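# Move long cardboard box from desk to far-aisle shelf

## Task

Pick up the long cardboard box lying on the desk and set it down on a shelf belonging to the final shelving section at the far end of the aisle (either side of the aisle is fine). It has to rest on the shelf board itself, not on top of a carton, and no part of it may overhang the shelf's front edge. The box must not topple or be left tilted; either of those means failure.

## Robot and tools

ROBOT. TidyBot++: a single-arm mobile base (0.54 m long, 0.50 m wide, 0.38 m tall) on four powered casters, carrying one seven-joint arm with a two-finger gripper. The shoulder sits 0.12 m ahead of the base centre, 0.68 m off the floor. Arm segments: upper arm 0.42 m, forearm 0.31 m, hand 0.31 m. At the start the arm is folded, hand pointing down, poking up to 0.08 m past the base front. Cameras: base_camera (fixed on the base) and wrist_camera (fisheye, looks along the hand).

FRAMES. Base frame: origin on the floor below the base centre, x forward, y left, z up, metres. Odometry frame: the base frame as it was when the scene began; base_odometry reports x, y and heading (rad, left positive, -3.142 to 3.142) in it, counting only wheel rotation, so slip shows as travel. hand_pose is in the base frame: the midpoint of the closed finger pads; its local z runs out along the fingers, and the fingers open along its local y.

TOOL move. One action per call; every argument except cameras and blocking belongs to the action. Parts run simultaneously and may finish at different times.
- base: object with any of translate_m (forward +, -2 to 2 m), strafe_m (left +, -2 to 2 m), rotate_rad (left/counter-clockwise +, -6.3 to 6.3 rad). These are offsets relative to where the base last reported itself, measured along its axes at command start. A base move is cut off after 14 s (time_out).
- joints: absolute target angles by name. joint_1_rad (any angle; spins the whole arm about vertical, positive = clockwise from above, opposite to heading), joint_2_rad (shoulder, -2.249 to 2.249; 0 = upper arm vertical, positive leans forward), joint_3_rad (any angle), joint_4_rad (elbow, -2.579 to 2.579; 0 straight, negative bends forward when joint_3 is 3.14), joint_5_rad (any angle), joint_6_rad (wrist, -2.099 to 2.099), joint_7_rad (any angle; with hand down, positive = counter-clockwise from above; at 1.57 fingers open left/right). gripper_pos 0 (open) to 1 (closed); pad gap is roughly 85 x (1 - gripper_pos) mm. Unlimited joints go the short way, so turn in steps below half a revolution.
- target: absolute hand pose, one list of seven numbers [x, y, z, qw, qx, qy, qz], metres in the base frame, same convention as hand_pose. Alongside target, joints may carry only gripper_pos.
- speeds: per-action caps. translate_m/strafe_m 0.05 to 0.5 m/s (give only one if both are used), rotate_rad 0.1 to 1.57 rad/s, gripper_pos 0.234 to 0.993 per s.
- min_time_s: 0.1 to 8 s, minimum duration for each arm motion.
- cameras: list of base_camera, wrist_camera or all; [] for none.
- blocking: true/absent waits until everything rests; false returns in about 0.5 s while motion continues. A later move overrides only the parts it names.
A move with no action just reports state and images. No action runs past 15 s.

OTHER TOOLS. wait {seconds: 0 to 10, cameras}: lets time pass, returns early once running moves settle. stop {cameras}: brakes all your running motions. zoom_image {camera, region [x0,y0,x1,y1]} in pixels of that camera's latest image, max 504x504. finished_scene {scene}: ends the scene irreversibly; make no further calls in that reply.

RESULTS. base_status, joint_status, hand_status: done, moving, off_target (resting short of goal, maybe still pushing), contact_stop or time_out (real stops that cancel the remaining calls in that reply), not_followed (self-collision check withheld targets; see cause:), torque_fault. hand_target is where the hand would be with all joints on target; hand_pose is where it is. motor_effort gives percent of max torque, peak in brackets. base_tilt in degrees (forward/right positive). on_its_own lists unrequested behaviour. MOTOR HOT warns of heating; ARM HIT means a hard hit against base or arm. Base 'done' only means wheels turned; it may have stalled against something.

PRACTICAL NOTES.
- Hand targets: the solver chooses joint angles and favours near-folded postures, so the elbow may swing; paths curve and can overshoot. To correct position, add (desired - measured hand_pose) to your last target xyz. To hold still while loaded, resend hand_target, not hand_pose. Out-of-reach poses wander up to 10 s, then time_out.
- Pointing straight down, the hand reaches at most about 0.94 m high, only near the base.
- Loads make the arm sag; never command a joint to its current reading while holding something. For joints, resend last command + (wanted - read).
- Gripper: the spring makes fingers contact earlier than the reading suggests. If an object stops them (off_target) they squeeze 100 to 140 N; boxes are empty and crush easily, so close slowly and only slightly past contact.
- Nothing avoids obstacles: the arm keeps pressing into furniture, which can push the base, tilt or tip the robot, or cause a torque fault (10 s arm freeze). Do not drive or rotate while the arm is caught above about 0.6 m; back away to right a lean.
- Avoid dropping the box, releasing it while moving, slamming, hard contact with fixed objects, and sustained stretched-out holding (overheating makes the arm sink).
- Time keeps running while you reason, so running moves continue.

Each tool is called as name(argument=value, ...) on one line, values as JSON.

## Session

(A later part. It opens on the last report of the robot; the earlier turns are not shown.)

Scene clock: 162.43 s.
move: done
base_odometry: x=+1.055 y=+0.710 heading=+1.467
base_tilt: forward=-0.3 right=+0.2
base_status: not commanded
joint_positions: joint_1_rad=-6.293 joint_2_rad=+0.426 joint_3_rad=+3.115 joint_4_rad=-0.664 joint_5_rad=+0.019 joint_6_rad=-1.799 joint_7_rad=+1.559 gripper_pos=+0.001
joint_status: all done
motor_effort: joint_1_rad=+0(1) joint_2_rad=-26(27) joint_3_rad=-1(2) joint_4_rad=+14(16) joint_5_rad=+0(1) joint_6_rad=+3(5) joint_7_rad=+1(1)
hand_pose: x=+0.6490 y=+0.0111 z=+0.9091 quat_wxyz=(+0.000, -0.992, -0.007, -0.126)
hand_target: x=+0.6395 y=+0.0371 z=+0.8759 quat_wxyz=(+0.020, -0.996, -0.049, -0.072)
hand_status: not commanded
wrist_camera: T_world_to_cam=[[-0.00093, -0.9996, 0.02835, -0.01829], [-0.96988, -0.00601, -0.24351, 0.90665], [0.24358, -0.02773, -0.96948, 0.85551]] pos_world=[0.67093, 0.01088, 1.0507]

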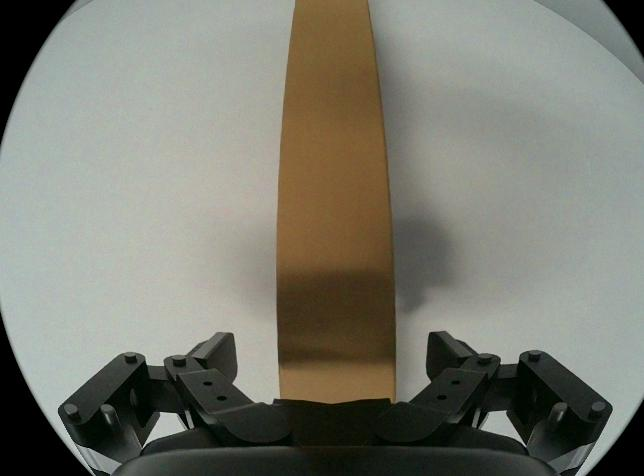

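move(joints={"joint_2_rad": 0.492, "joint_4_rad": -0.69, "joint_6_rad": -1.84}, min_time_s=1.5)

move(joints={"gripper_pos": 0.43}, speeds={"gripper_pos": 0.234})

move(joints={"gripper_pos": 0.446}, speeds={"gripper_pos": 0.234})

move(joints={"gripper_pos": 0.454}, speeds={"gripper_pos": 0.234}, cameras=["wrist_camera"])

Scene clock: 164.40 s.
move: done
base_odometry: x=+1.055 y=+0.710 heading=+1.467
base_tilt: forward=-0.3 right=+0.2
base_status: not commanded
joint_positions: joint_1_rad=-6.293 joint_2_rad=+0.447 joint_3_rad=+3.115 joint_4_rad=-0.664 joint_5_rad=+0.019 joint_6_rad=-1.799 joint_7_rad=+1.559 gripper_pos=+0.001
joint_status: all done
motor_effort: joint_1_rad=+0(1) joint_2_rad=-27(28) joint_3_rad=-1(2) joint_4_rad=+14(16) joint_5_rad=-1(1) joint_6_rad=+2(3) joint_7_rad=+1(1)
hand_pose: x=+0.6535 y=+0.0112 z=+0.8978 quat_wxyz=(+0.000, -0.993, -0.007, -0.115)
hand_target: x=+0.6440 y=+0.0372 z=+0.8633 quat_wxyz=(+0.020, -0.997, -0.049, -0.060)
hand_status: not commanded
pictures: none

Scene clock: 166.80 s.
move: done
base_odometry: x=+1.055 y=+0.710 heading=+1.467
base_tilt: forward=-0.3 right=+0.2
base_status: not commanded
joint_positions: joint_1_rad=-6.293 joint_2_rad=+0.447 joint_3_rad=+3.115 joint_4_rad=-0.664 joint_5_rad=+0.019 joint_6_rad=-1.799 joint_7_rad=+1.559 gripper_pos=+0.431
joint_status: all done
motor_effort: joint_1_rad=+1(1) joint_2_rad=-26(27) joint_3_rad=+0(2) joint_4_rad=+14(15) joint_5_rad=+0(1) joint_6_rad=+2(3) joint_7_rad=+1(1)
hand_pose: x=+0.6535 y=+0.0112 z=+0.8978 quat_wxyz=(+0.000, -0.993, -0.007, -0.115)
hand_target: x=+0.6440 y=+0.0372 z=+0.8633 quat_wxyz=(+0.020, -0.997, -0.049, -0.060)
hand_status: not commanded
pictures: none

Scene clock: 167.43 s.
move: done
base_odometry: x=+1.055 y=+0.710 heading=+1.467
base_tilt: forward=-0.3 right=+0.2
base_status: not commanded
joint_positions: joint_1_rad=-6.293 joint_2_rad=+0.447 joint_3_rad=+3.115 joint_4_rad=-0.664 joint_5_rad=+0.019 joint_6_rad=-1.799 joint_7_rad=+1.559 gripper_pos=+0.446
joint_status: all done
motor_effort: joint_1_rad=+1(1) joint_2_rad=-25(26) joint_3_rad=-1(1) joint_4_rad=+12(14) joint_5_rad=+0(1) joint_6_rad=+1(2) joint_7_rad=+1(1)
hand_pose: x=+0.6535 y=+0.0112 z=+0.8978 quat_wxyz=(+0.000, -0.993, -0.007, -0.115)
hand_target: x=+0.6440 y=+0.0372 z=+0.8633 quat_wxyz=(+0.020, -0.997, -0.049, -0.060)
hand_status: not commanded
pictures: none

Scene clock: 168.10 s.
move: done
base_odometry: x=+1.055 y=+0.710 heading=+1.467
base_tilt: forward=-0.3 right=+0.2
base_status: not commanded
joint_positions: joint_1_rad=-6.293 joint_2_rad=+0.447 joint_3_rad=+3.115 joint_4_rad=-0.664 joint_5_rad=+0.019 joint_6_rad=-1.799 joint_7_rad=+1.559 gripper_pos=+0.452
joint_status: all done
motor_effort: joint_1_rad=+1(1) joint_2_rad=-23(25) joint_3_rad=-1(2) joint_4_rad=+11(13) joint_5_rad=+0(1) joint_6_rad=+0(1) joint_7_rad=+1(1)
hand_pose: x=+0.6535 y=+0.0112 z=+0.8978 quat_wxyz=(+0.000, -0.993, -0.007, -0.115)
hand_target: x=+0.6440 y=+0.0372 z=+0.8633 quat_wxyz=(+0.020, -0.997, -0.049, -0.060)
hand_status: not commanded
wrist_camera: T_world_to_cam=[[-0.00026, -0.99959, 0.02859, -0.01855], [-0.97496, -0.00611, -0.2223, 0.8925], [0.22238, -0.02793, -0.97456, 0.86196]] pos_world=[0.67847, 0.01098, 1.03896]

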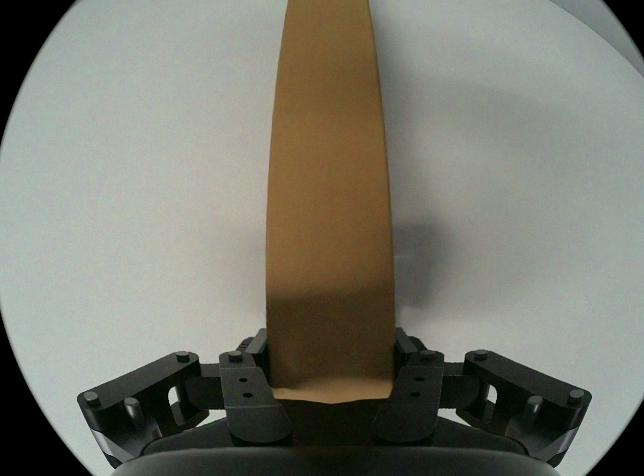

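move(joints={"joint_2_rad": 0.38, "joint_4_rad": -0.68, "joint_6_rad": -1.89}, min_time_s=3, cameras=["wrist_camera"])

Scene clock: 171.63 s.
move: done
base_odometry: x=+1.055 y=+0.710 heading=+1.467
base_tilt: forward=-0.3 right=+0.2
base_status: not commanded
joint_positions: joint_1_rad=-6.293 joint_2_rad=+0.402 joint_3_rad=+3.115 joint_4_rad=-0.664 joint_5_rad=+0.019 joint_6_rad=-1.850 joint_7_rad=+1.559 gripper_pos=+0.452
joint_status: all done
motor_effort: joint_1_rad=+0(1) joint_2_rad=-26(28) joint_3_rad=-1(2) joint_4_rad=+14(15) joint_5_rad=+0(1) joint_6_rad=+3(4) joint_7_rad=+1(1)
hand_pose: x=+0.6279 y=+0.0107 z=+0.9178 quat_wxyz=(-0.001, -0.994, -0.007, -0.113)
hand_target: x=+0.6068 y=+0.0356 z=+0.9211 quat_wxyz=(+0.019, -0.994, -0.050, -0.096)
hand_status: not commanded
wrist_camera: T_world_to_cam=[[-0.00039, -0.99957, 0.02944, -0.02034], [-0.97618, -0.00601, -0.21687, 0.86786], [0.21696, -0.02883, -0.97576, 0.89155]] pos_world=[0.65375, 0.01058, 1.05875]

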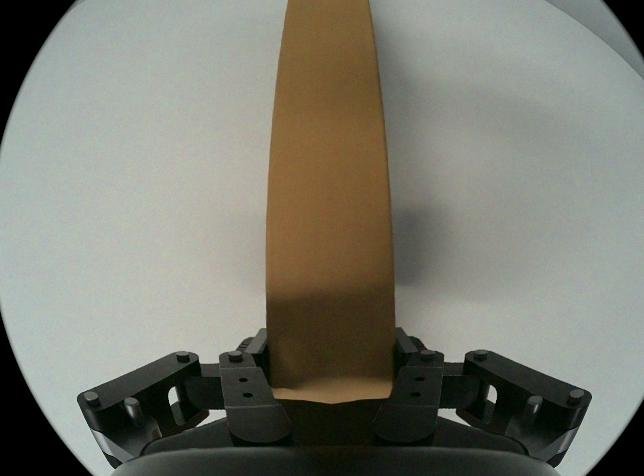

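move(joints={"joint_2_rad": 0.28, "joint_4_rad": -0.69, "joint_6_rad": -1.99}, min_time_s=3)

move(base={"translate_m": -0.75}, speeds={"translate_m": 0.3}, cameras=["all"])

Scene clock: 175.03 s.
move: done
base_odometry: x=+1.055 y=+0.710 heading=+1.467
base_tilt: forward=-0.3 right=+0.2
base_status: not commanded
joint_positions: joint_1_rad=-6.293 joint_2_rad=+0.301 joint_3_rad=+3.115 joint_4_rad=-0.665 joint_5_rad=+0.019 joint_6_rad=-1.944 joint_7_rad=+1.559 gripper_pos=+0.452
joint_status: all done
motor_effort: joint_1_rad=+0(1) joint_2_rad=-22(27) joint_3_rad=-1(2) joint_4_rad=+13(15) joint_5_rad=+0(1) joint_6_rad=+1(4) joint_7_rad=+1(1)
hand_pose: x=+0.5736 y=+0.0097 z=+0.9594 quat_wxyz=(-0.002, -0.993, -0.007, -0.116)
hand_target: x=+0.5490 y=+0.0326 z=+0.9581 quat_wxyz=(+0.016, -0.994, -0.052, -0.091)
hand_status: not commanded
pictures: none

Scene clock: 178.53 s.
move: done
base_odometry: x=+0.977 y=-0.036 heading=+1.467
base_tilt: forward=-0.3 right=+0.2
base_status: done
joint_positions: joint_1_rad=-6.293 joint_2_rad=+0.286 joint_3_rad=+3.114 joint_4_rad=-0.666 joint_5_rad=+0.019 joint_6_rad=-1.944 joint_7_rad=+1.559 gripper_pos=+0.452
joint_status: not commanded
motor_effort: joint_1_rad=+0(2) joint_2_rad=-21(26) joint_3_rad=-1(2) joint_4_rad=+13(14) joint_5_rad=+0(1) joint_6_rad=+0(2) joint_7_rad=+1(1)
hand_pose: x=+0.5687 y=+0.0097 z=+0.9660 quat_wxyz=(-0.002, -0.992, -0.007, -0.122)
hand_target: x=+0.5490 y=+0.0326 z=+0.9581 quat_wxyz=(+0.016, -0.994, -0.052, -0.091)
hand_status: not commanded
pictures: base_camera, wrist_camera
wrist_camera: T_world_to_cam=[[-0.00141, -0.99953, 0.03076, -0.02347], [-0.97169, -0.0059, -0.2362, 0.8366], [0.23627, -0.03022, -0.97122, 0.9361]] pos_world=[0.59171, 0.00977, 1.10749]

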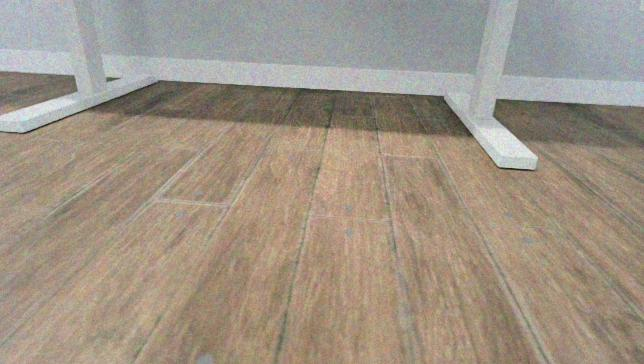

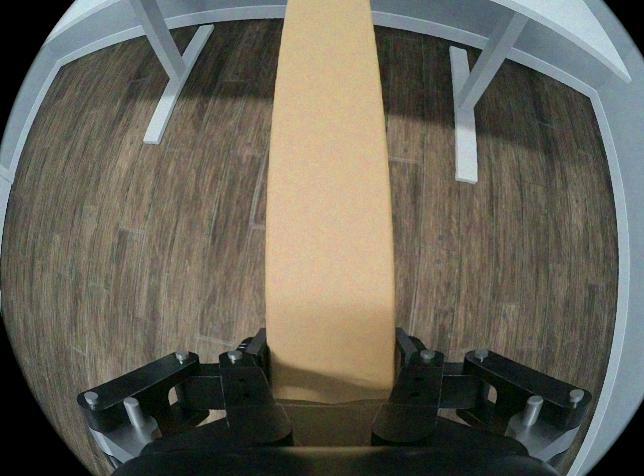

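move(joints={"joint_2_rad": 0.255, "joint_4_rad": -1.874, "joint_6_rad": -0.75}, min_time_s=4, cameras=["wrist_camera"])

Scene clock: 184.53 s.
move: done
base_odometry: x=+0.977 y=-0.036 heading=+1.467
base_tilt: forward=-0.3 right=+0.1
base_status: not commanded
joint_positions: joint_1_rad=-6.293 joint_2_rad=+0.277 joint_3_rad=+3.114 joint_4_rad=-1.853 joint_5_rad=+0.019 joint_6_rad=-0.799 joint_7_rad=+1.559 gripper_pos=+0.452
joint_status: all done
motor_effort: joint_1_rad=+0(1) joint_2_rad=-22(25) joint_3_rad=-2(2) joint_4_rad=+14(17) joint_5_rad=+0(1) joint_6_rad=+2(4) joint_7_rad=+1(1)
hand_pose: x=+0.5656 y=+0.0136 z=+0.6154 quat_wxyz=(-0.001, -0.994, -0.017, -0.106)
hand_target: x=+0.5707 y=+0.0366 z=+0.6222 quat_wxyz=(+0.015, -0.990, -0.041, -0.131)
hand_status: not commanded
wrist_camera: T_world_to_cam=[[0.02071, -0.99926, 0.03251, -0.02237], [-0.97866, -0.02691, -0.2037, 0.73506], [0.20443, -0.0276, -0.97849, 0.61887]] pos_world=[0.59332, 0.0145, 0.75603]

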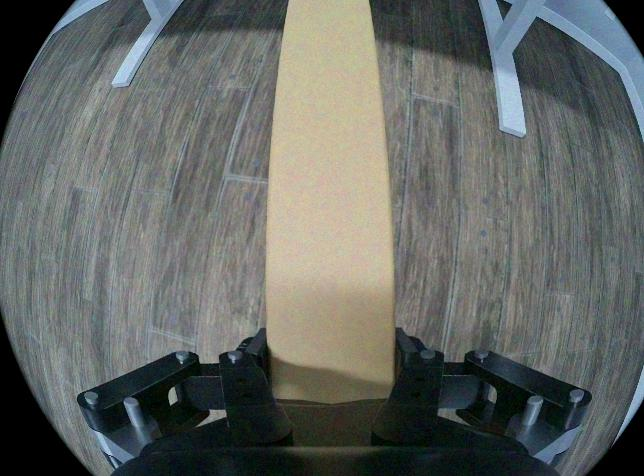

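move(base={"rotate_rad": 2.987}, speeds={"rotate_rad": 0.8}, cameras=["all"])

Scene clock: 189.90 s.
move: done
base_odometry: x=+0.977 y=-0.036 heading=-1.830
base_tilt: forward=-0.3 right=+0.2
base_status: done
joint_positions: joint_1_rad=-6.300 joint_2_rad=+0.277 joint_3_rad=+3.108 joint_4_rad=-1.853 joint_5_rad=+0.019 joint_6_rad=-0.795 joint_7_rad=+1.559 gripper_pos=+0.452
joint_status: not commanded
motor_effort: joint_1_rad=+1(3) joint_2_rad=-21(22) joint_3_rad=-1(4) joint_4_rad=+13(14) joint_5_rad=-1(2) joint_6_rad=+3(3) joint_7_rad=+1(1)
hand_pose: x=+0.5667 y=+0.0200 z=+0.6160 quat_wxyz=(+0.001, -0.994, -0.024, -0.108)
hand_target: x=+0.5707 y=+0.0366 z=+0.6222 quat_wxyz=(+0.015, -0.990, -0.041, -0.131)
hand_status: not commanded
pictures: base_camera, wrist_camera
wrist_camera: T_world_to_cam=[[0.03443, -0.99894, 0.03042, -0.02255], [-0.97718, -0.04003, -0.20859, 0.73879], [0.20959, -0.02255, -0.97753, 0.61578]] pos_world=[0.59365, 0.02094, 0.75674]

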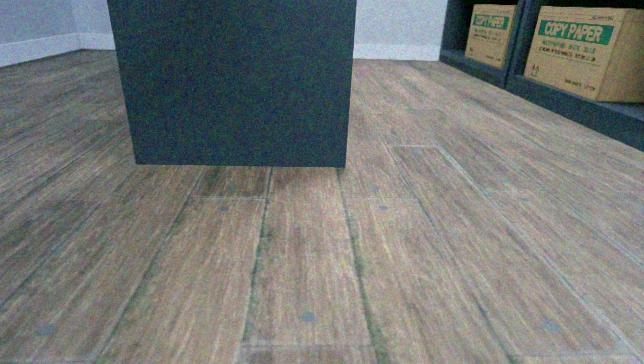

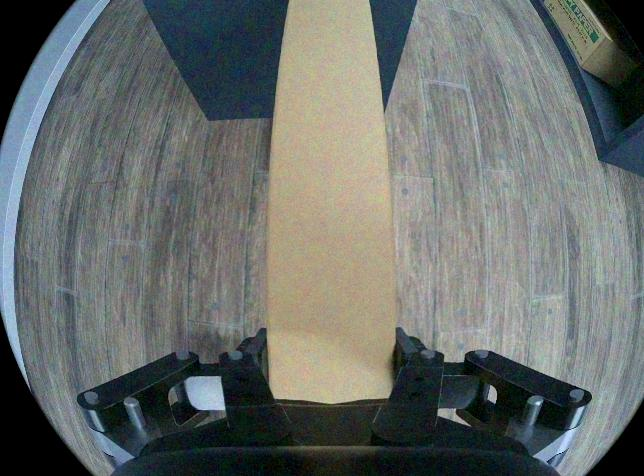

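move(base={"strafe_m": -0.511}, speeds={"strafe_m": 0.3}, cameras=["base_camera"])

Scene clock: 192.90 s.
move: done
base_odometry: x=+0.483 y=+0.095 heading=-1.830
base_tilt: forward=-0.3 right=+0.2
base_status: done
joint_positions: joint_1_rad=-6.300 joint_2_rad=+0.277 joint_3_rad=+3.107 joint_4_rad=-1.853 joint_5_rad=+0.019 joint_6_rad=-0.795 joint_7_rad=+1.559 gripper_pos=+0.452
joint_status: not commanded
motor_effort: joint_1_rad=+0(3) joint_2_rad=-21(22) joint_3_rad=+0(3) joint_4_rad=+14(14) joint_5_rad=+0(1) joint_6_rad=+3(3) joint_7_rad=+1(1)
hand_pose: x=+0.5666 y=+0.0202 z=+0.6160 quat_wxyz=(+0.001, -0.994, -0.024, -0.108)
hand_target: x=+0.5707 y=+0.0366 z=+0.6222 quat_wxyz=(+0.015, -0.990, -0.041, -0.131)
hand_status: not commanded

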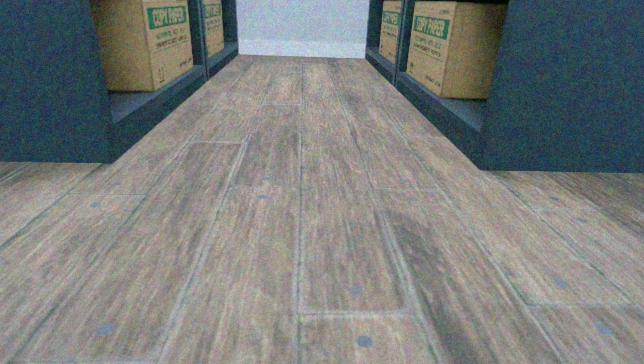

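move(base={"translate_m": 1.0, "strafe_m": 0.01}, speeds={"translate_m": 0.3}, cameras=["all"])

Scene clock: 197.53 s.
move: done
base_odometry: x=+0.236 y=-0.874 heading=-1.830
base_tilt: forward=-0.3 right=+0.2
base_status: done
joint_positions: joint_1_rad=-6.300 joint_2_rad=+0.269 joint_3_rad=+3.107 joint_4_rad=-1.855 joint_5_rad=+0.019 joint_6_rad=-0.791 joint_7_rad=+1.559 gripper_pos=+0.452
joint_status: not commanded
motor_effort: joint_1_rad=+1(1) joint_2_rad=-21(24) joint_3_rad=-1(2) joint_4_rad=+14(15) joint_5_rad=+0(1) joint_6_rad=+2(3) joint_7_rad=+1(1)
hand_pose: x=+0.5672 y=+0.0203 z=+0.6189 quat_wxyz=(+0.001, -0.993, -0.024, -0.113)
hand_target: x=+0.5707 y=+0.0366 z=+0.6222 quat_wxyz=(+0.015, -0.990, -0.041, -0.131)
hand_status: not commanded
pictures: base_camera, wrist_camera
wrist_camera: T_world_to_cam=[[0.03463, -0.99894, 0.03043, -0.02244], [-0.97522, -0.04043, -0.2175, 0.74431], [0.2185, -0.02215, -0.97559, 0.61223]] pos_world=[0.59288, 0.02124, 0.75985]

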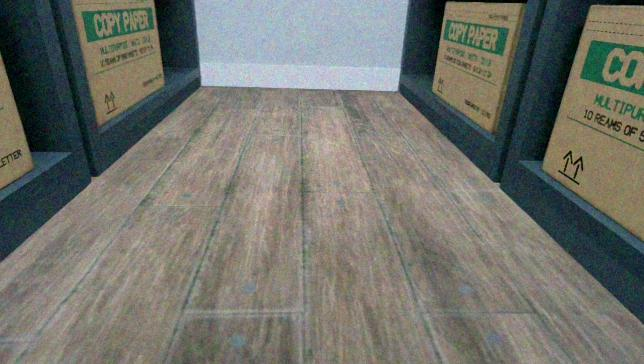

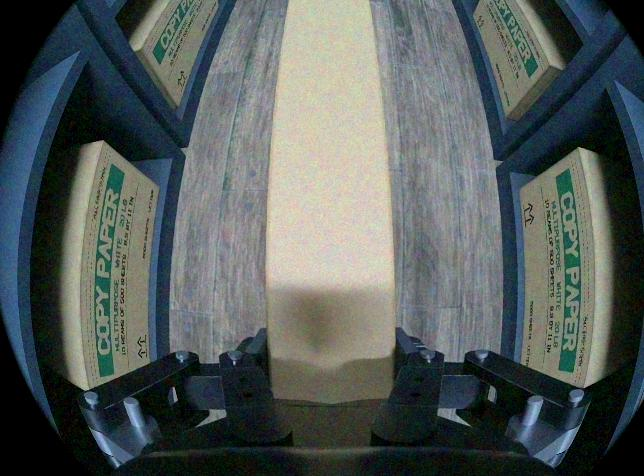

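zoom_image(camera="wrist_camera", region=[0, 0, 250, 476])

zoom_image(camera="wrist_camera", region=[440, 0, 644, 476])

Scaled by 1.059.

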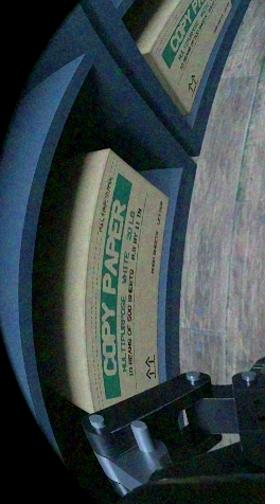

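Scaled by 1.059.

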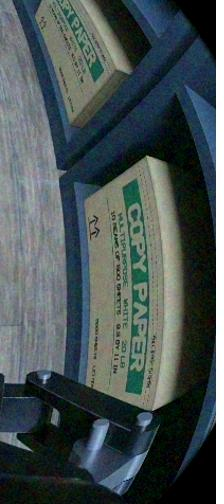

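move(base={"translate_m": 0.675, "strafe_m": -0.05}, speeds={"translate_m": 0.25}, cameras=["all"])

Scene clock: 203.47 s.
move: done
base_odometry: x=+0.015 y=-1.514 heading=-1.830
base_tilt: forward=-0.3 right=+0.2
base_status: done
joint_positions: joint_1_rad=-6.300 joint_2_rad=+0.266 joint_3_rad=+3.107 joint_4_rad=-1.857 joint_5_rad=+0.019 joint_6_rad=-0.789 joint_7_rad=+1.559 gripper_pos=+0.452
joint_status: not commanded
motor_effort: joint_1_rad=+0(1) joint_2_rad=-21(24) joint_3_rad=-2(2) joint_4_rad=+14(15) joint_5_rad=+0(1) joint_6_rad=+2(3) joint_7_rad=+1(1)
hand_pose: x=+0.5670 y=+0.0203 z=+0.6199 quat_wxyz=(+0.001, -0.993, -0.024, -0.114)
hand_target: x=+0.5707 y=+0.0366 z=+0.6222 quat_wxyz=(+0.015, -0.990, -0.041, -0.131)
hand_status: not commanded
pictures: base_camera, wrist_camera
wrist_camera: T_world_to_cam=[[0.03455, -0.99894, 0.03045, -0.02242], [-0.97452, -0.04043, -0.22061, 0.74593], [0.2216, -0.02205, -0.97489, 0.61106]] pos_world=[0.59228, 0.02124, 0.76096]

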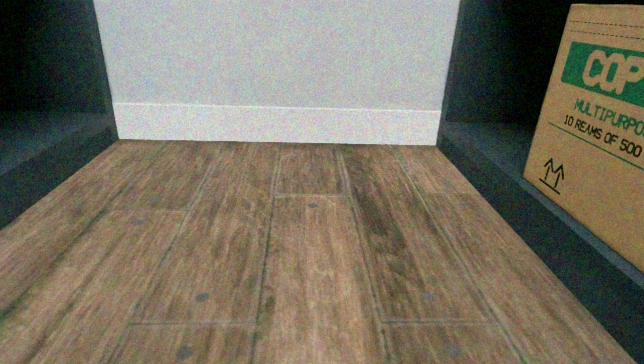

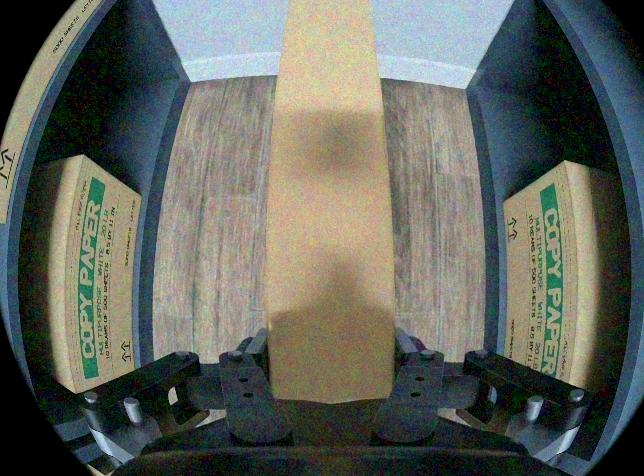

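move(base={"translate_m": 0.05}, speeds={"translate_m": 0.1})

move(joints={"joint_1_rad": -5.89, "joint_2_rad": 0.68, "joint_3_rad": 3.16, "joint_4_rad": -1.31, "joint_5_rad": -0.02, "joint_6_rad": -0.95, "joint_7_rad": 1.98}, min_time_s=5, cameras=["wrist_camera"])

Scene clock: 205.00 s.
move: done
base_odometry: x=+0.002 y=-1.562 heading=-1.830
base_tilt: forward=-0.3 right=+0.2
base_status: done
joint_positions: joint_1_rad=-6.300 joint_2_rad=+0.264 joint_3_rad=+3.107 joint_4_rad=-1.858 joint_5_rad=+0.019 joint_6_rad=-0.788 joint_7_rad=+1.559 gripper_pos=+0.452
joint_status: not commanded
motor_effort: joint_1_rad=+1(2) joint_2_rad=-21(24) joint_3_rad=-1(2) joint_4_rad=+14(15) joint_5_rad=+0(1) joint_6_rad=+3(3) joint_7_rad=+1(1)
hand_pose: x=+0.5669 y=+0.0203 z=+0.6205 quat_wxyz=(+0.001, -0.993, -0.024, -0.115)
hand_target: x=+0.5707 y=+0.0366 z=+0.6222 quat_wxyz=(+0.015, -0.990, -0.041, -0.131)
hand_status: not commanded
pictures: none

Scene clock: 210.33 s.
move: done
base_odometry: x=+0.002 y=-1.562 heading=-1.830
base_tilt: forward=-0.3 right=+0.2
base_status: not commanded
joint_positions: joint_1_rad=-5.913 joint_2_rad=+0.634 joint_3_rad=+3.142 joint_4_rad=-1.344 joint_5_rad=+0.019 joint_6_rad=-0.910 joint_7_rad=+1.938 gripper_pos=+0.452
joint_status: all done
motor_effort: joint_1_rad=+0(2) joint_2_rad=-33(34) joint_3_rad=-1(3) joint_4_rad=+15(16) joint_5_rad=+0(2) joint_6_rad=+3(4) joint_7_rad=+1(2)
hand_pose: x=+0.6922 y=-0.2261 z=+0.5952 quat_wxyz=(-0.053, -0.992, -0.003, -0.115)
hand_target: x=+0.6850 y=-0.2387 z=+0.5759 quat_wxyz=(-0.037, -0.995, +0.004, -0.094)
hand_status: not commanded
wrist_camera: T_world_to_cam=[[-0.02042, -0.99099, 0.13239, -0.293], [-0.97486, -0.00965, -0.22261, 0.86094], [0.22188, -0.1336, -0.96588, 0.52305]] pos_world=[0.71726, -0.21217, 0.73564]

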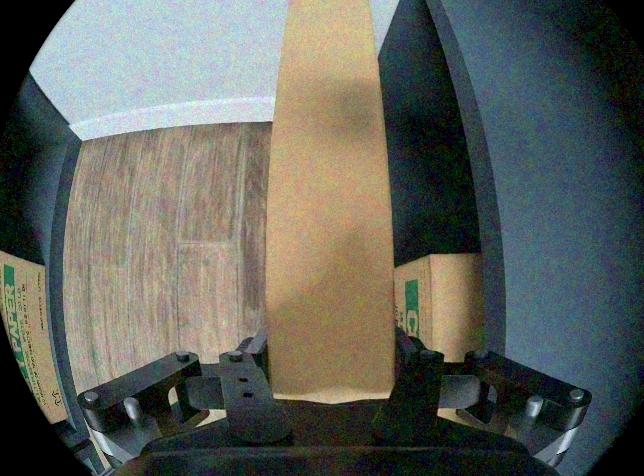

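move(joints={"joint_1_rad": -5.70, "joint_2_rad": 0.89, "joint_3_rad": 3.16, "joint_4_rad": -0.91, "joint_5_rad": -0.06, "joint_6_rad": -1.14, "joint_7_rad": 2.19}, min_time_s=4, cameras=["wrist_camera"])

Scene clock: 215.03 s.
move: done
base_odometry: x=+0.002 y=-1.562 heading=-1.830
base_tilt: forward=-0.3 right=+0.2
base_status: not commanded
joint_positions: joint_1_rad=-5.724 joint_2_rad=+0.836 joint_3_rad=+3.142 joint_4_rad=-0.945 joint_5_rad=-0.004 joint_6_rad=-1.099 joint_7_rad=+2.147 gripper_pos=+0.452
joint_status: all done
motor_effort: joint_1_rad=+1(2) joint_2_rad=-38(39) joint_3_rad=-1(3) joint_4_rad=+16(17) joint_5_rad=-1(2) joint_6_rad=+3(4) joint_7_rad=+1(2)
hand_pose: x=+0.7137 y=-0.3692 z=+0.5973 quat_wxyz=(-0.068, -0.991, -0.008, -0.111)
hand_target: x=+0.7046 y=-0.3760 z=+0.5704 quat_wxyz=(-0.040, -0.995, -0.003, -0.095)
hand_status: not commanded
wrist_camera: T_world_to_cam=[[-0.01289, -0.98645, 0.16357, -0.4569], [-0.97692, -0.02246, -0.21241, 0.87152], [0.2132, -0.16253, -0.9634, 0.49524]] pos_world=[0.73993, -0.35065, 0.73696]

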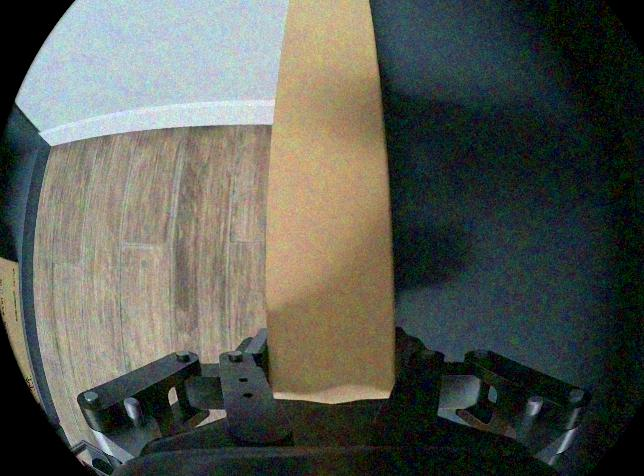

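move(joints={"joint_1_rad": -5.51, "joint_2_rad": 1.085, "joint_3_rad": 3.16, "joint_4_rad": -0.54, "joint_5_rad": -0.09, "joint_6_rad": -1.32, "joint_7_rad": 2.385}, min_time_s=4, cameras=["wrist_camera"])

Scene clock: 219.47 s.
move: done
base_odometry: x=+0.002 y=-1.562 heading=-1.830
base_tilt: forward=-0.3 right=+0.1
base_status: not commanded
joint_positions: joint_1_rad=-5.534 joint_2_rad=+1.027 joint_3_rad=+3.142 joint_4_rad=-0.575 joint_5_rad=-0.034 joint_6_rad=-1.279 joint_7_rad=+2.342 gripper_pos=+0.452
joint_status: all done
motor_effort: joint_1_rad=+0(3) joint_2_rad=-42(43) joint_3_rad=-2(3) joint_4_rad=+16(18) joint_5_rad=+0(2) joint_6_rad=+3(4) joint_7_rad=+1(2)
hand_pose: x=+0.6790 y=-0.5055 z=+0.5889 quat_wxyz=(-0.077, -0.991, -0.008, -0.105)
hand_target: x=+0.6677 y=-0.5075 z=+0.5566 quat_wxyz=(-0.045, -0.994, -0.010, -0.095)
hand_status: not commanded
wrist_camera: T_world_to_cam=[[-0.0133, -0.98331, 0.18144, -0.5991], [-0.97911, -0.02401, -0.20192, 0.82739], [0.2029, -0.18033, -0.96245, 0.46984]] pos_world=[0.7068, -0.48451, 0.72796]

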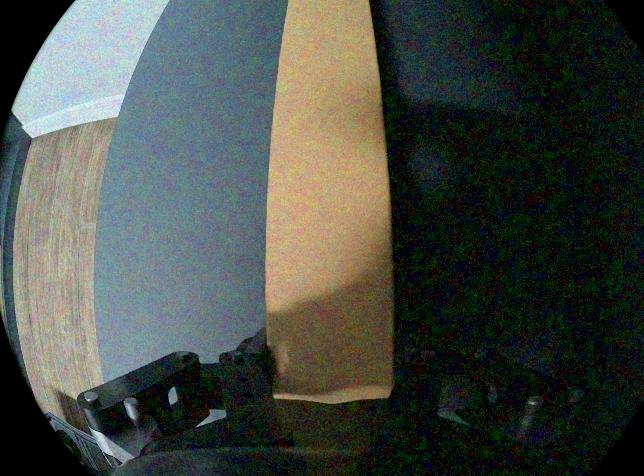

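move(joints={"joint_2_rad": 1.102, "joint_5_rad": -0.135}, min_time_s=2)

move(joints={"joint_2_rad": 1.112}, min_time_s=1.5, cameras=["wrist_camera"])

Scene clock: 222.30 s.
move: done
base_odometry: x=+0.002 y=-1.562 heading=-1.830
base_tilt: forward=-0.3 right=+0.2
base_status: not commanded
joint_positions: joint_1_rad=-5.534 joint_2_rad=+1.041 joint_3_rad=+3.142 joint_4_rad=-0.575 joint_5_rad=-0.078 joint_6_rad=-1.280 joint_7_rad=+2.343 gripper_pos=+0.452
joint_status: all done
motor_effort: joint_1_rad=+1(1) joint_2_rad=-42(44) joint_3_rad=-2(3) joint_4_rad=+16(16) joint_5_rad=-1(2) joint_6_rad=+2(3) joint_7_rad=+1(1)
hand_pose: x=+0.6870 y=-0.4949 z=+0.5794 quat_wxyz=(-0.057, -0.992, -0.005, -0.115)
hand_target: x=+0.6757 y=-0.4965 z=+0.5452 quat_wxyz=(-0.023, -0.994, -0.006, -0.104)
hand_status: not commanded
pictures: none

Scene clock: 224.07 s.
move: done
base_odometry: x=+0.002 y=-1.562 heading=-1.830
base_tilt: forward=-0.3 right=+0.2
base_status: not commanded
joint_positions: joint_1_rad=-5.534 joint_2_rad=+1.045 joint_3_rad=+3.142 joint_4_rad=-0.572 joint_5_rad=-0.079 joint_6_rad=-1.280 joint_7_rad=+2.343 gripper_pos=+0.452
joint_status: all done
motor_effort: joint_1_rad=+0(1) joint_2_rad=-41(43) joint_3_rad=-1(2) joint_4_rad=+16(16) joint_5_rad=-1(2) joint_6_rad=+2(3) joint_7_rad=+1(1)
hand_pose: x=+0.6876 y=-0.4949 z=+0.5773 quat_wxyz=(-0.056, -0.992, -0.005, -0.115)
hand_target: x=+0.6747 y=-0.4955 z=+0.5378 quat_wxyz=(-0.020, -0.995, -0.006, -0.101)
hand_status: not commanded
wrist_camera: T_world_to_cam=[[-0.01772, -0.99031, 0.13773, -0.56164], [-0.97493, -0.01344, -0.22209, 0.84772], [0.22179, -0.13821, -0.96525, 0.46829]] pos_world=[0.71266, -0.48008, 0.71765]

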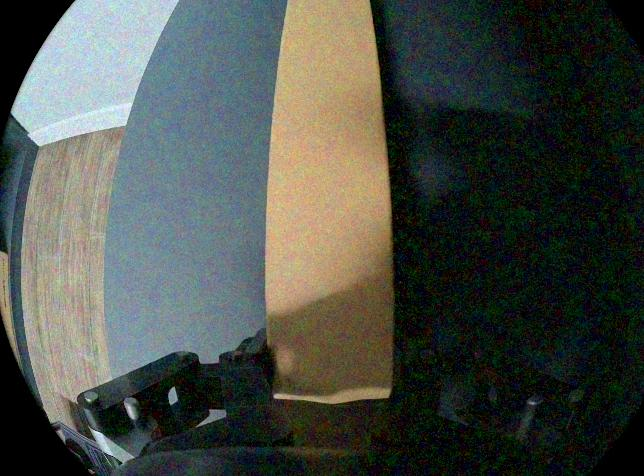

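move(joints={"joint_2_rad": 1.127}, min_time_s=1.5)

move(joints={"joint_2_rad": 1.14}, min_time_s=1.5, cameras=["wrist_camera"])

Scene clock: 226.33 s.
move: done
base_odometry: x=+0.002 y=-1.562 heading=-1.830
base_tilt: forward=-0.3 right=+0.2
base_status: not commanded
joint_positions: joint_1_rad=-5.534 joint_2_rad=+1.048 joint_3_rad=+3.142 joint_4_rad=-0.567 joint_5_rad=-0.080 joint_6_rad=-1.281 joint_7_rad=+2.343 gripper_pos=+0.452
joint_status: all done
motor_effort: joint_1_rad=+0(1) joint_2_rad=-39(42) joint_3_rad=-2(2) joint_4_rad=+15(16) joint_5_rad=-1(2) joint_6_rad=+3(3) joint_7_rad=+1(1)
hand_pose: x=+0.6885 y=-0.4953 z=+0.5770 quat_wxyz=(-0.056, -0.992, -0.005, -0.116)
hand_target: x=+0.6731 y=-0.4939 z=+0.5267 quat_wxyz=(-0.015, -0.995, -0.005, -0.096)
hand_status: not commanded
pictures: none

Scene clock: 228.13 s.
move: done
base_odometry: x=+0.002 y=-1.562 heading=-1.830
base_tilt: forward=-0.3 right=+0.2
base_status: not commanded
joint_positions: joint_1_rad=-5.534 joint_2_rad=+1.051 joint_3_rad=+3.142 joint_4_rad=-0.562 joint_5_rad=-0.081 joint_6_rad=-1.285 joint_7_rad=+2.343 gripper_pos=+0.452
joint_status: all done
motor_effort: joint_1_rad=+0(1) joint_2_rad=-37(40) joint_3_rad=-1(3) joint_4_rad=+14(15) joint_5_rad=-1(2) joint_6_rad=+3(4) joint_7_rad=+1(1)
hand_pose: x=+0.6885 y=-0.4954 z=+0.5768 quat_wxyz=(-0.055, -0.992, -0.005, -0.115)
hand_target: x=+0.6716 y=-0.4925 z=+0.5170 quat_wxyz=(-0.010, -0.996, -0.005, -0.091)
hand_status: not commanded
wrist_camera: T_world_to_cam=[[-0.01768, -0.99051, 0.13632, -0.56146], [-0.97482, -0.01324, -0.22262, 0.84877], [0.22231, -0.13682, -0.96533, 0.46788]] pos_world=[0.71346, -0.48087, 0.71715]

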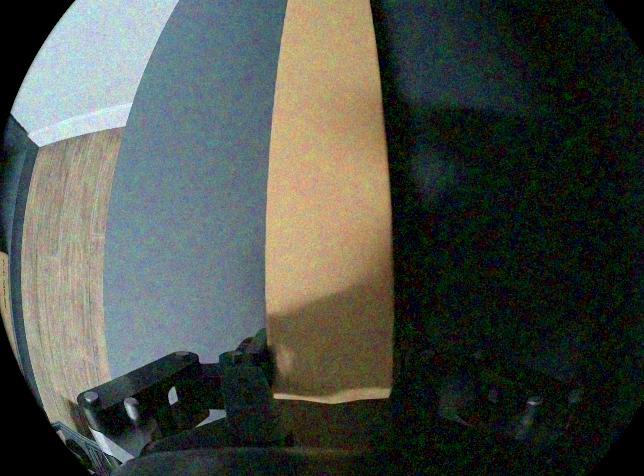

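move(joints={"joint_2_rad": 1.112}, min_time_s=1.5)

move(joints={"gripper_pos": 0.35}, speeds={"gripper_pos": 0.234}, cameras=["wrist_camera"])

Scene clock: 230.30 s.
move: done
base_odometry: x=+0.002 y=-1.562 heading=-1.830
base_tilt: forward=-0.3 right=+0.2
base_status: not commanded
joint_positions: joint_1_rad=-5.534 joint_2_rad=+1.051 joint_3_rad=+3.142 joint_4_rad=-0.562 joint_5_rad=-0.081 joint_6_rad=-1.285 joint_7_rad=+2.343 gripper_pos=+0.452
joint_status: all done
motor_effort: joint_1_rad=+0(1) joint_2_rad=-37(38) joint_3_rad=-1(2) joint_4_rad=+14(15) joint_5_rad=-1(1) joint_6_rad=+3(4) joint_7_rad=+1(1)
hand_pose: x=+0.6885 y=-0.4954 z=+0.5768 quat_wxyz=(-0.055, -0.992, -0.005, -0.115)
hand_target: x=+0.6747 y=-0.4955 z=+0.5378 quat_wxyz=(-0.020, -0.995, -0.006, -0.101)
hand_status: not commanded
pictures: none

Scene clock: 231.30 s.
move: done
base_odometry: x=+0.002 y=-1.562 heading=-1.830
base_tilt: forward=-0.3 right=+0.2
base_status: not commanded
joint_positions: joint_1_rad=-5.534 joint_2_rad=+1.062 joint_3_rad=+3.142 joint_4_rad=-0.562 joint_5_rad=-0.081 joint_6_rad=-1.286 joint_7_rad=+2.343 gripper_pos=+0.353
joint_status: all done
motor_effort: joint_1_rad=+1(1) joint_2_rad=-42(43) joint_3_rad=-2(3) joint_4_rad=+16(16) joint_5_rad=+0(2) joint_6_rad=+2(4) joint_7_rad=+1(1)
hand_pose: x=+0.6874 y=-0.4946 z=+0.5684 quat_wxyz=(-0.051, -0.992, -0.004, -0.111)
hand_target: x=+0.6747 y=-0.4955 z=+0.5378 quat_wxyz=(-0.020, -0.995, -0.006, -0.101)
hand_status: not commanded
wrist_camera: T_world_to_cam=[[-0.01629, -0.99156, 0.12862, -0.55652], [-0.97668, -0.01176, -0.21438, 0.84318], [0.21409, -0.12911, -0.96824, 0.47135]] pos_world=[0.71354, -0.48105, 0.70873]

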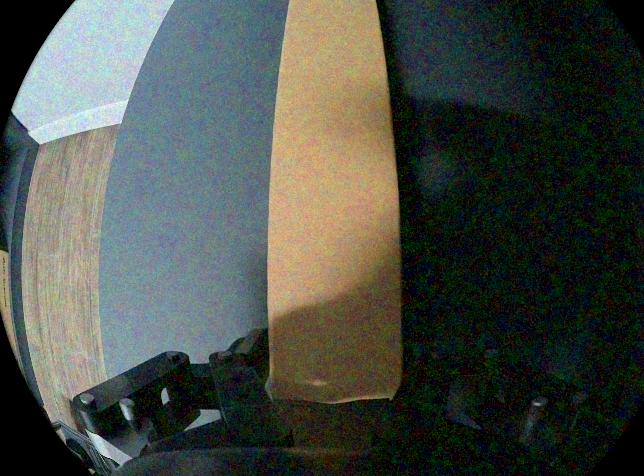

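move(joints={"gripper_pos": 0.0}, speeds={"gripper_pos": 0.4}, cameras=["wrist_camera"])

Scene clock: 232.83 s.
move: done
base_odometry: x=+0.002 y=-1.562 heading=-1.830
base_tilt: forward=-0.3 right=+0.2
base_status: not commanded
joint_positions: joint_1_rad=-5.534 joint_2_rad=+1.062 joint_3_rad=+3.142 joint_4_rad=-0.562 joint_5_rad=-0.081 joint_6_rad=-1.286 joint_7_rad=+2.343 gripper_pos=+0.001
joint_status: all done
motor_effort: joint_1_rad=+0(1) joint_2_rad=-42(42) joint_3_rad=-2(3) joint_4_rad=+16(16) joint_5_rad=-1(2) joint_6_rad=+2(3) joint_7_rad=+1(1)
hand_pose: x=+0.6874 y=-0.4946 z=+0.5684 quat_wxyz=(-0.051, -0.992, -0.004, -0.111)
hand_target: x=+0.6747 y=-0.4955 z=+0.5378 quat_wxyz=(-0.020, -0.995, -0.006, -0.101)
hand_status: not commanded
wrist_camera: T_world_to_cam=[[-0.01629, -0.99156, 0.12862, -0.55652], [-0.97668, -0.01176, -0.21438, 0.84318], [0.21409, -0.12911, -0.96824, 0.47135]] pos_world=[0.71354, -0.48105, 0.70873]

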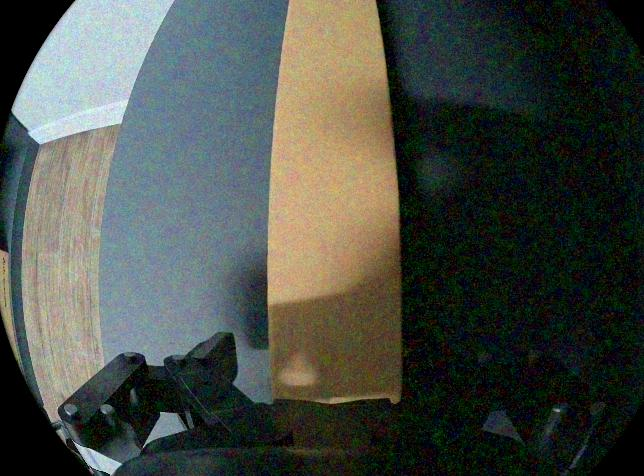

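move(joints={"joint_2_rad": 1.01}, min_time_s=2.5, cameras=["wrist_camera"])

Scene clock: 236.03 s.
move: done
base_odometry: x=+0.002 y=-1.562 heading=-1.830
base_tilt: forward=-0.3 right=+0.2
base_status: not commanded
joint_positions: joint_1_rad=-5.534 joint_2_rad=+1.030 joint_3_rad=+3.142 joint_4_rad=-0.562 joint_5_rad=-0.081 joint_6_rad=-1.286 joint_7_rad=+2.343 gripper_pos=+0.001
joint_status: all done
motor_effort: joint_1_rad=+1(1) joint_2_rad=-42(44) joint_3_rad=-3(3) joint_4_rad=+16(16) joint_5_rad=-1(2) joint_6_rad=+2(3) joint_7_rad=+1(1)
hand_pose: x=+0.6897 y=-0.4967 z=+0.5920 quat_wxyz=(-0.062, -0.991, -0.005, -0.122)
hand_target: x=+0.6824 y=-0.5030 z=+0.6143 quat_wxyz=(-0.055, -0.989, -0.009, -0.137)
hand_status: not commanded
wrist_camera: T_world_to_cam=[[-0.01951, -0.9886, 0.14927, -0.57017], [-0.97153, -0.01651, -0.23635, 0.8576], [0.23612, -0.14963, -0.96013, 0.46315]] pos_world=[0.7127, -0.48021, 0.73249]

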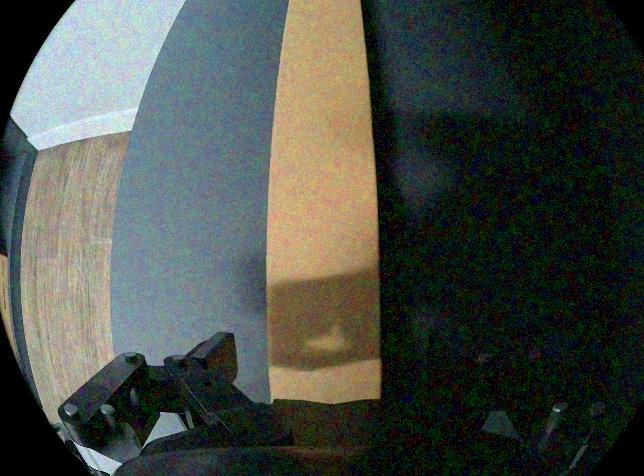

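move(joints={"joint_2_rad": 0.972}, min_time_s=2.5, cameras=["wrist_camera"])

Scene clock: 238.87 s.
move: done
base_odometry: x=+0.002 y=-1.562 heading=-1.830
base_tilt: forward=-0.3 right=+0.2
base_status: not commanded
joint_positions: joint_1_rad=-5.534 joint_2_rad=+0.995 joint_3_rad=+3.142 joint_4_rad=-0.562 joint_5_rad=-0.081 joint_6_rad=-1.286 joint_7_rad=+2.343 gripper_pos=+0.001
joint_status: all done
motor_effort: joint_1_rad=+0(1) joint_2_rad=-41(43) joint_3_rad=-1(2) joint_4_rad=+16(17) joint_5_rad=-2(2) joint_6_rad=+3(3) joint_7_rad=+1(1)
hand_pose: x=+0.6917 y=-0.4986 z=+0.6186 quat_wxyz=(-0.074, -0.988, -0.006, -0.135)
hand_target: x=+0.6839 y=-0.5044 z=+0.6430 quat_wxyz=(-0.069, -0.986, -0.010, -0.150)
hand_status: not commanded
wrist_camera: T_world_to_cam=[[-0.02358, -0.98475, 0.17239, -0.58549], [-0.96515, -0.02253, -0.26071, 0.87343], [0.26062, -0.17253, -0.9499, 0.45322]] pos_world=[0.71108, -0.47868, 0.75916]

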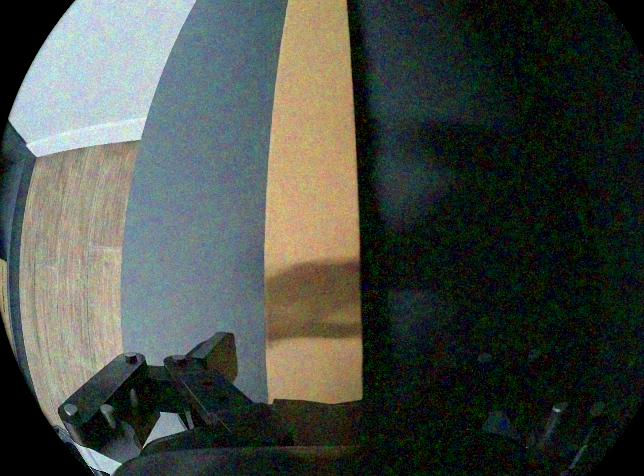

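move(joints={"joint_1_rad": -5.80, "joint_2_rad": 0.95}, min_time_s=3, cameras=["wrist_camera"])

Scene clock: 242.37 s.
move: done
base_odometry: x=+0.002 y=-1.562 heading=-1.830
base_tilt: forward=-0.3 right=+0.2
base_status: not commanded
joint_positions: joint_1_rad=-5.780 joint_2_rad=+0.974 joint_3_rad=+3.142 joint_4_rad=-0.562 joint_5_rad=-0.081 joint_6_rad=-1.286 joint_7_rad=+2.343 gripper_pos=+0.001
joint_status: all done
motor_effort: joint_1_rad=+1(2) joint_2_rad=-41(43) joint_3_rad=-1(3) joint_4_rad=+16(17) joint_5_rad=-1(2) joint_6_rad=+3(3) joint_7_rad=+1(1)
hand_pose: x=+0.7971 y=-0.3442 z=+0.6348 quat_wxyz=(-0.063, -0.978, -0.127, -0.152)
hand_target: x=+0.8051 y=-0.3222 z=+0.6596 quat_wxyz=(-0.053, -0.973, -0.153, -0.167)
hand_status: not commanded
wrist_camera: T_world_to_cam=[[0.21388, -0.95902, 0.18584, -0.62284], [-0.92543, -0.25984, -0.2758, 0.87905], [0.31278, -0.11299, -0.94308, 0.4424]] pos_world=[0.80834, -0.31892, 0.7754]

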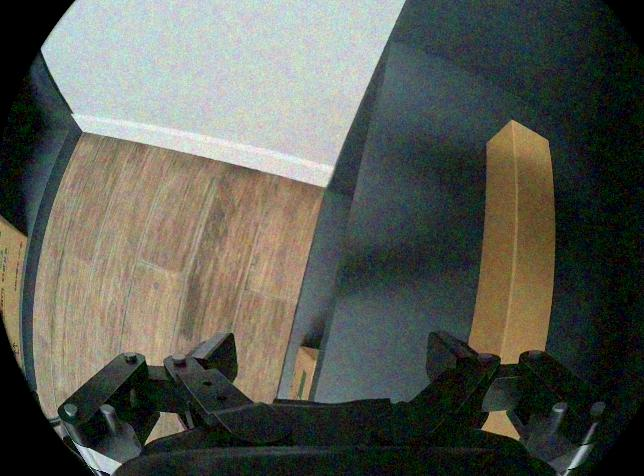

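move(joints={"joint_1_rad": -6.28}, min_time_s=3, cameras=["wrist_camera"])

Scene clock: 245.93 s.
move: done
base_odometry: x=+0.002 y=-1.562 heading=-1.830
base_tilt: forward=-0.3 right=+0.2
base_status: not commanded
joint_positions: joint_1_rad=-6.265 joint_2_rad=+0.974 joint_3_rad=+3.144 joint_4_rad=-0.562 joint_5_rad=-0.083 joint_6_rad=-1.286 joint_7_rad=+2.343 gripper_pos=+0.001
joint_status: all done
motor_effort: joint_1_rad=+0(3) joint_2_rad=-41(41) joint_3_rad=-2(3) joint_4_rad=+16(17) joint_5_rad=-1(2) joint_6_rad=+3(4) joint_7_rad=+1(1)
hand_pose: x=+0.8794 y=+0.0110 z=+0.6348 quat_wxyz=(-0.024, -0.919, -0.358, -0.162)
hand_target: x=+0.8763 y=+0.0311 z=+0.6596 quat_wxyz=(-0.011, -0.908, -0.379, -0.175)
hand_status: not commanded
wrist_camera: T_world_to_cam=[[0.63533, -0.74956, 0.1858, -0.67265], [-0.69844, -0.66038, -0.27583, 0.85234], [0.32945, 0.04548, -0.94308, 0.44039]] pos_world=[0.87758, 0.03865, 0.7754]

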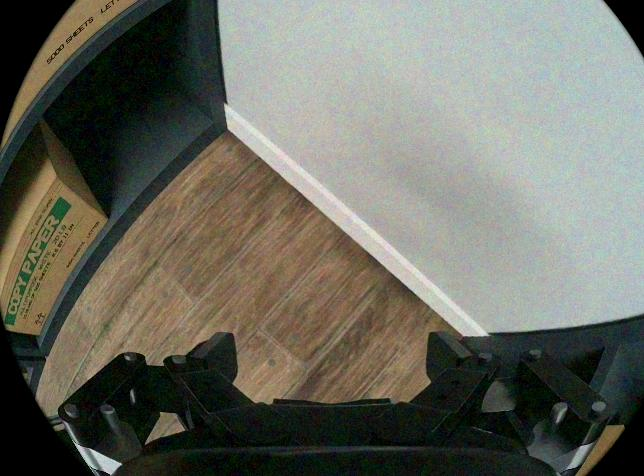

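finished_scene(scene=1)

The scene is finished: the task was done.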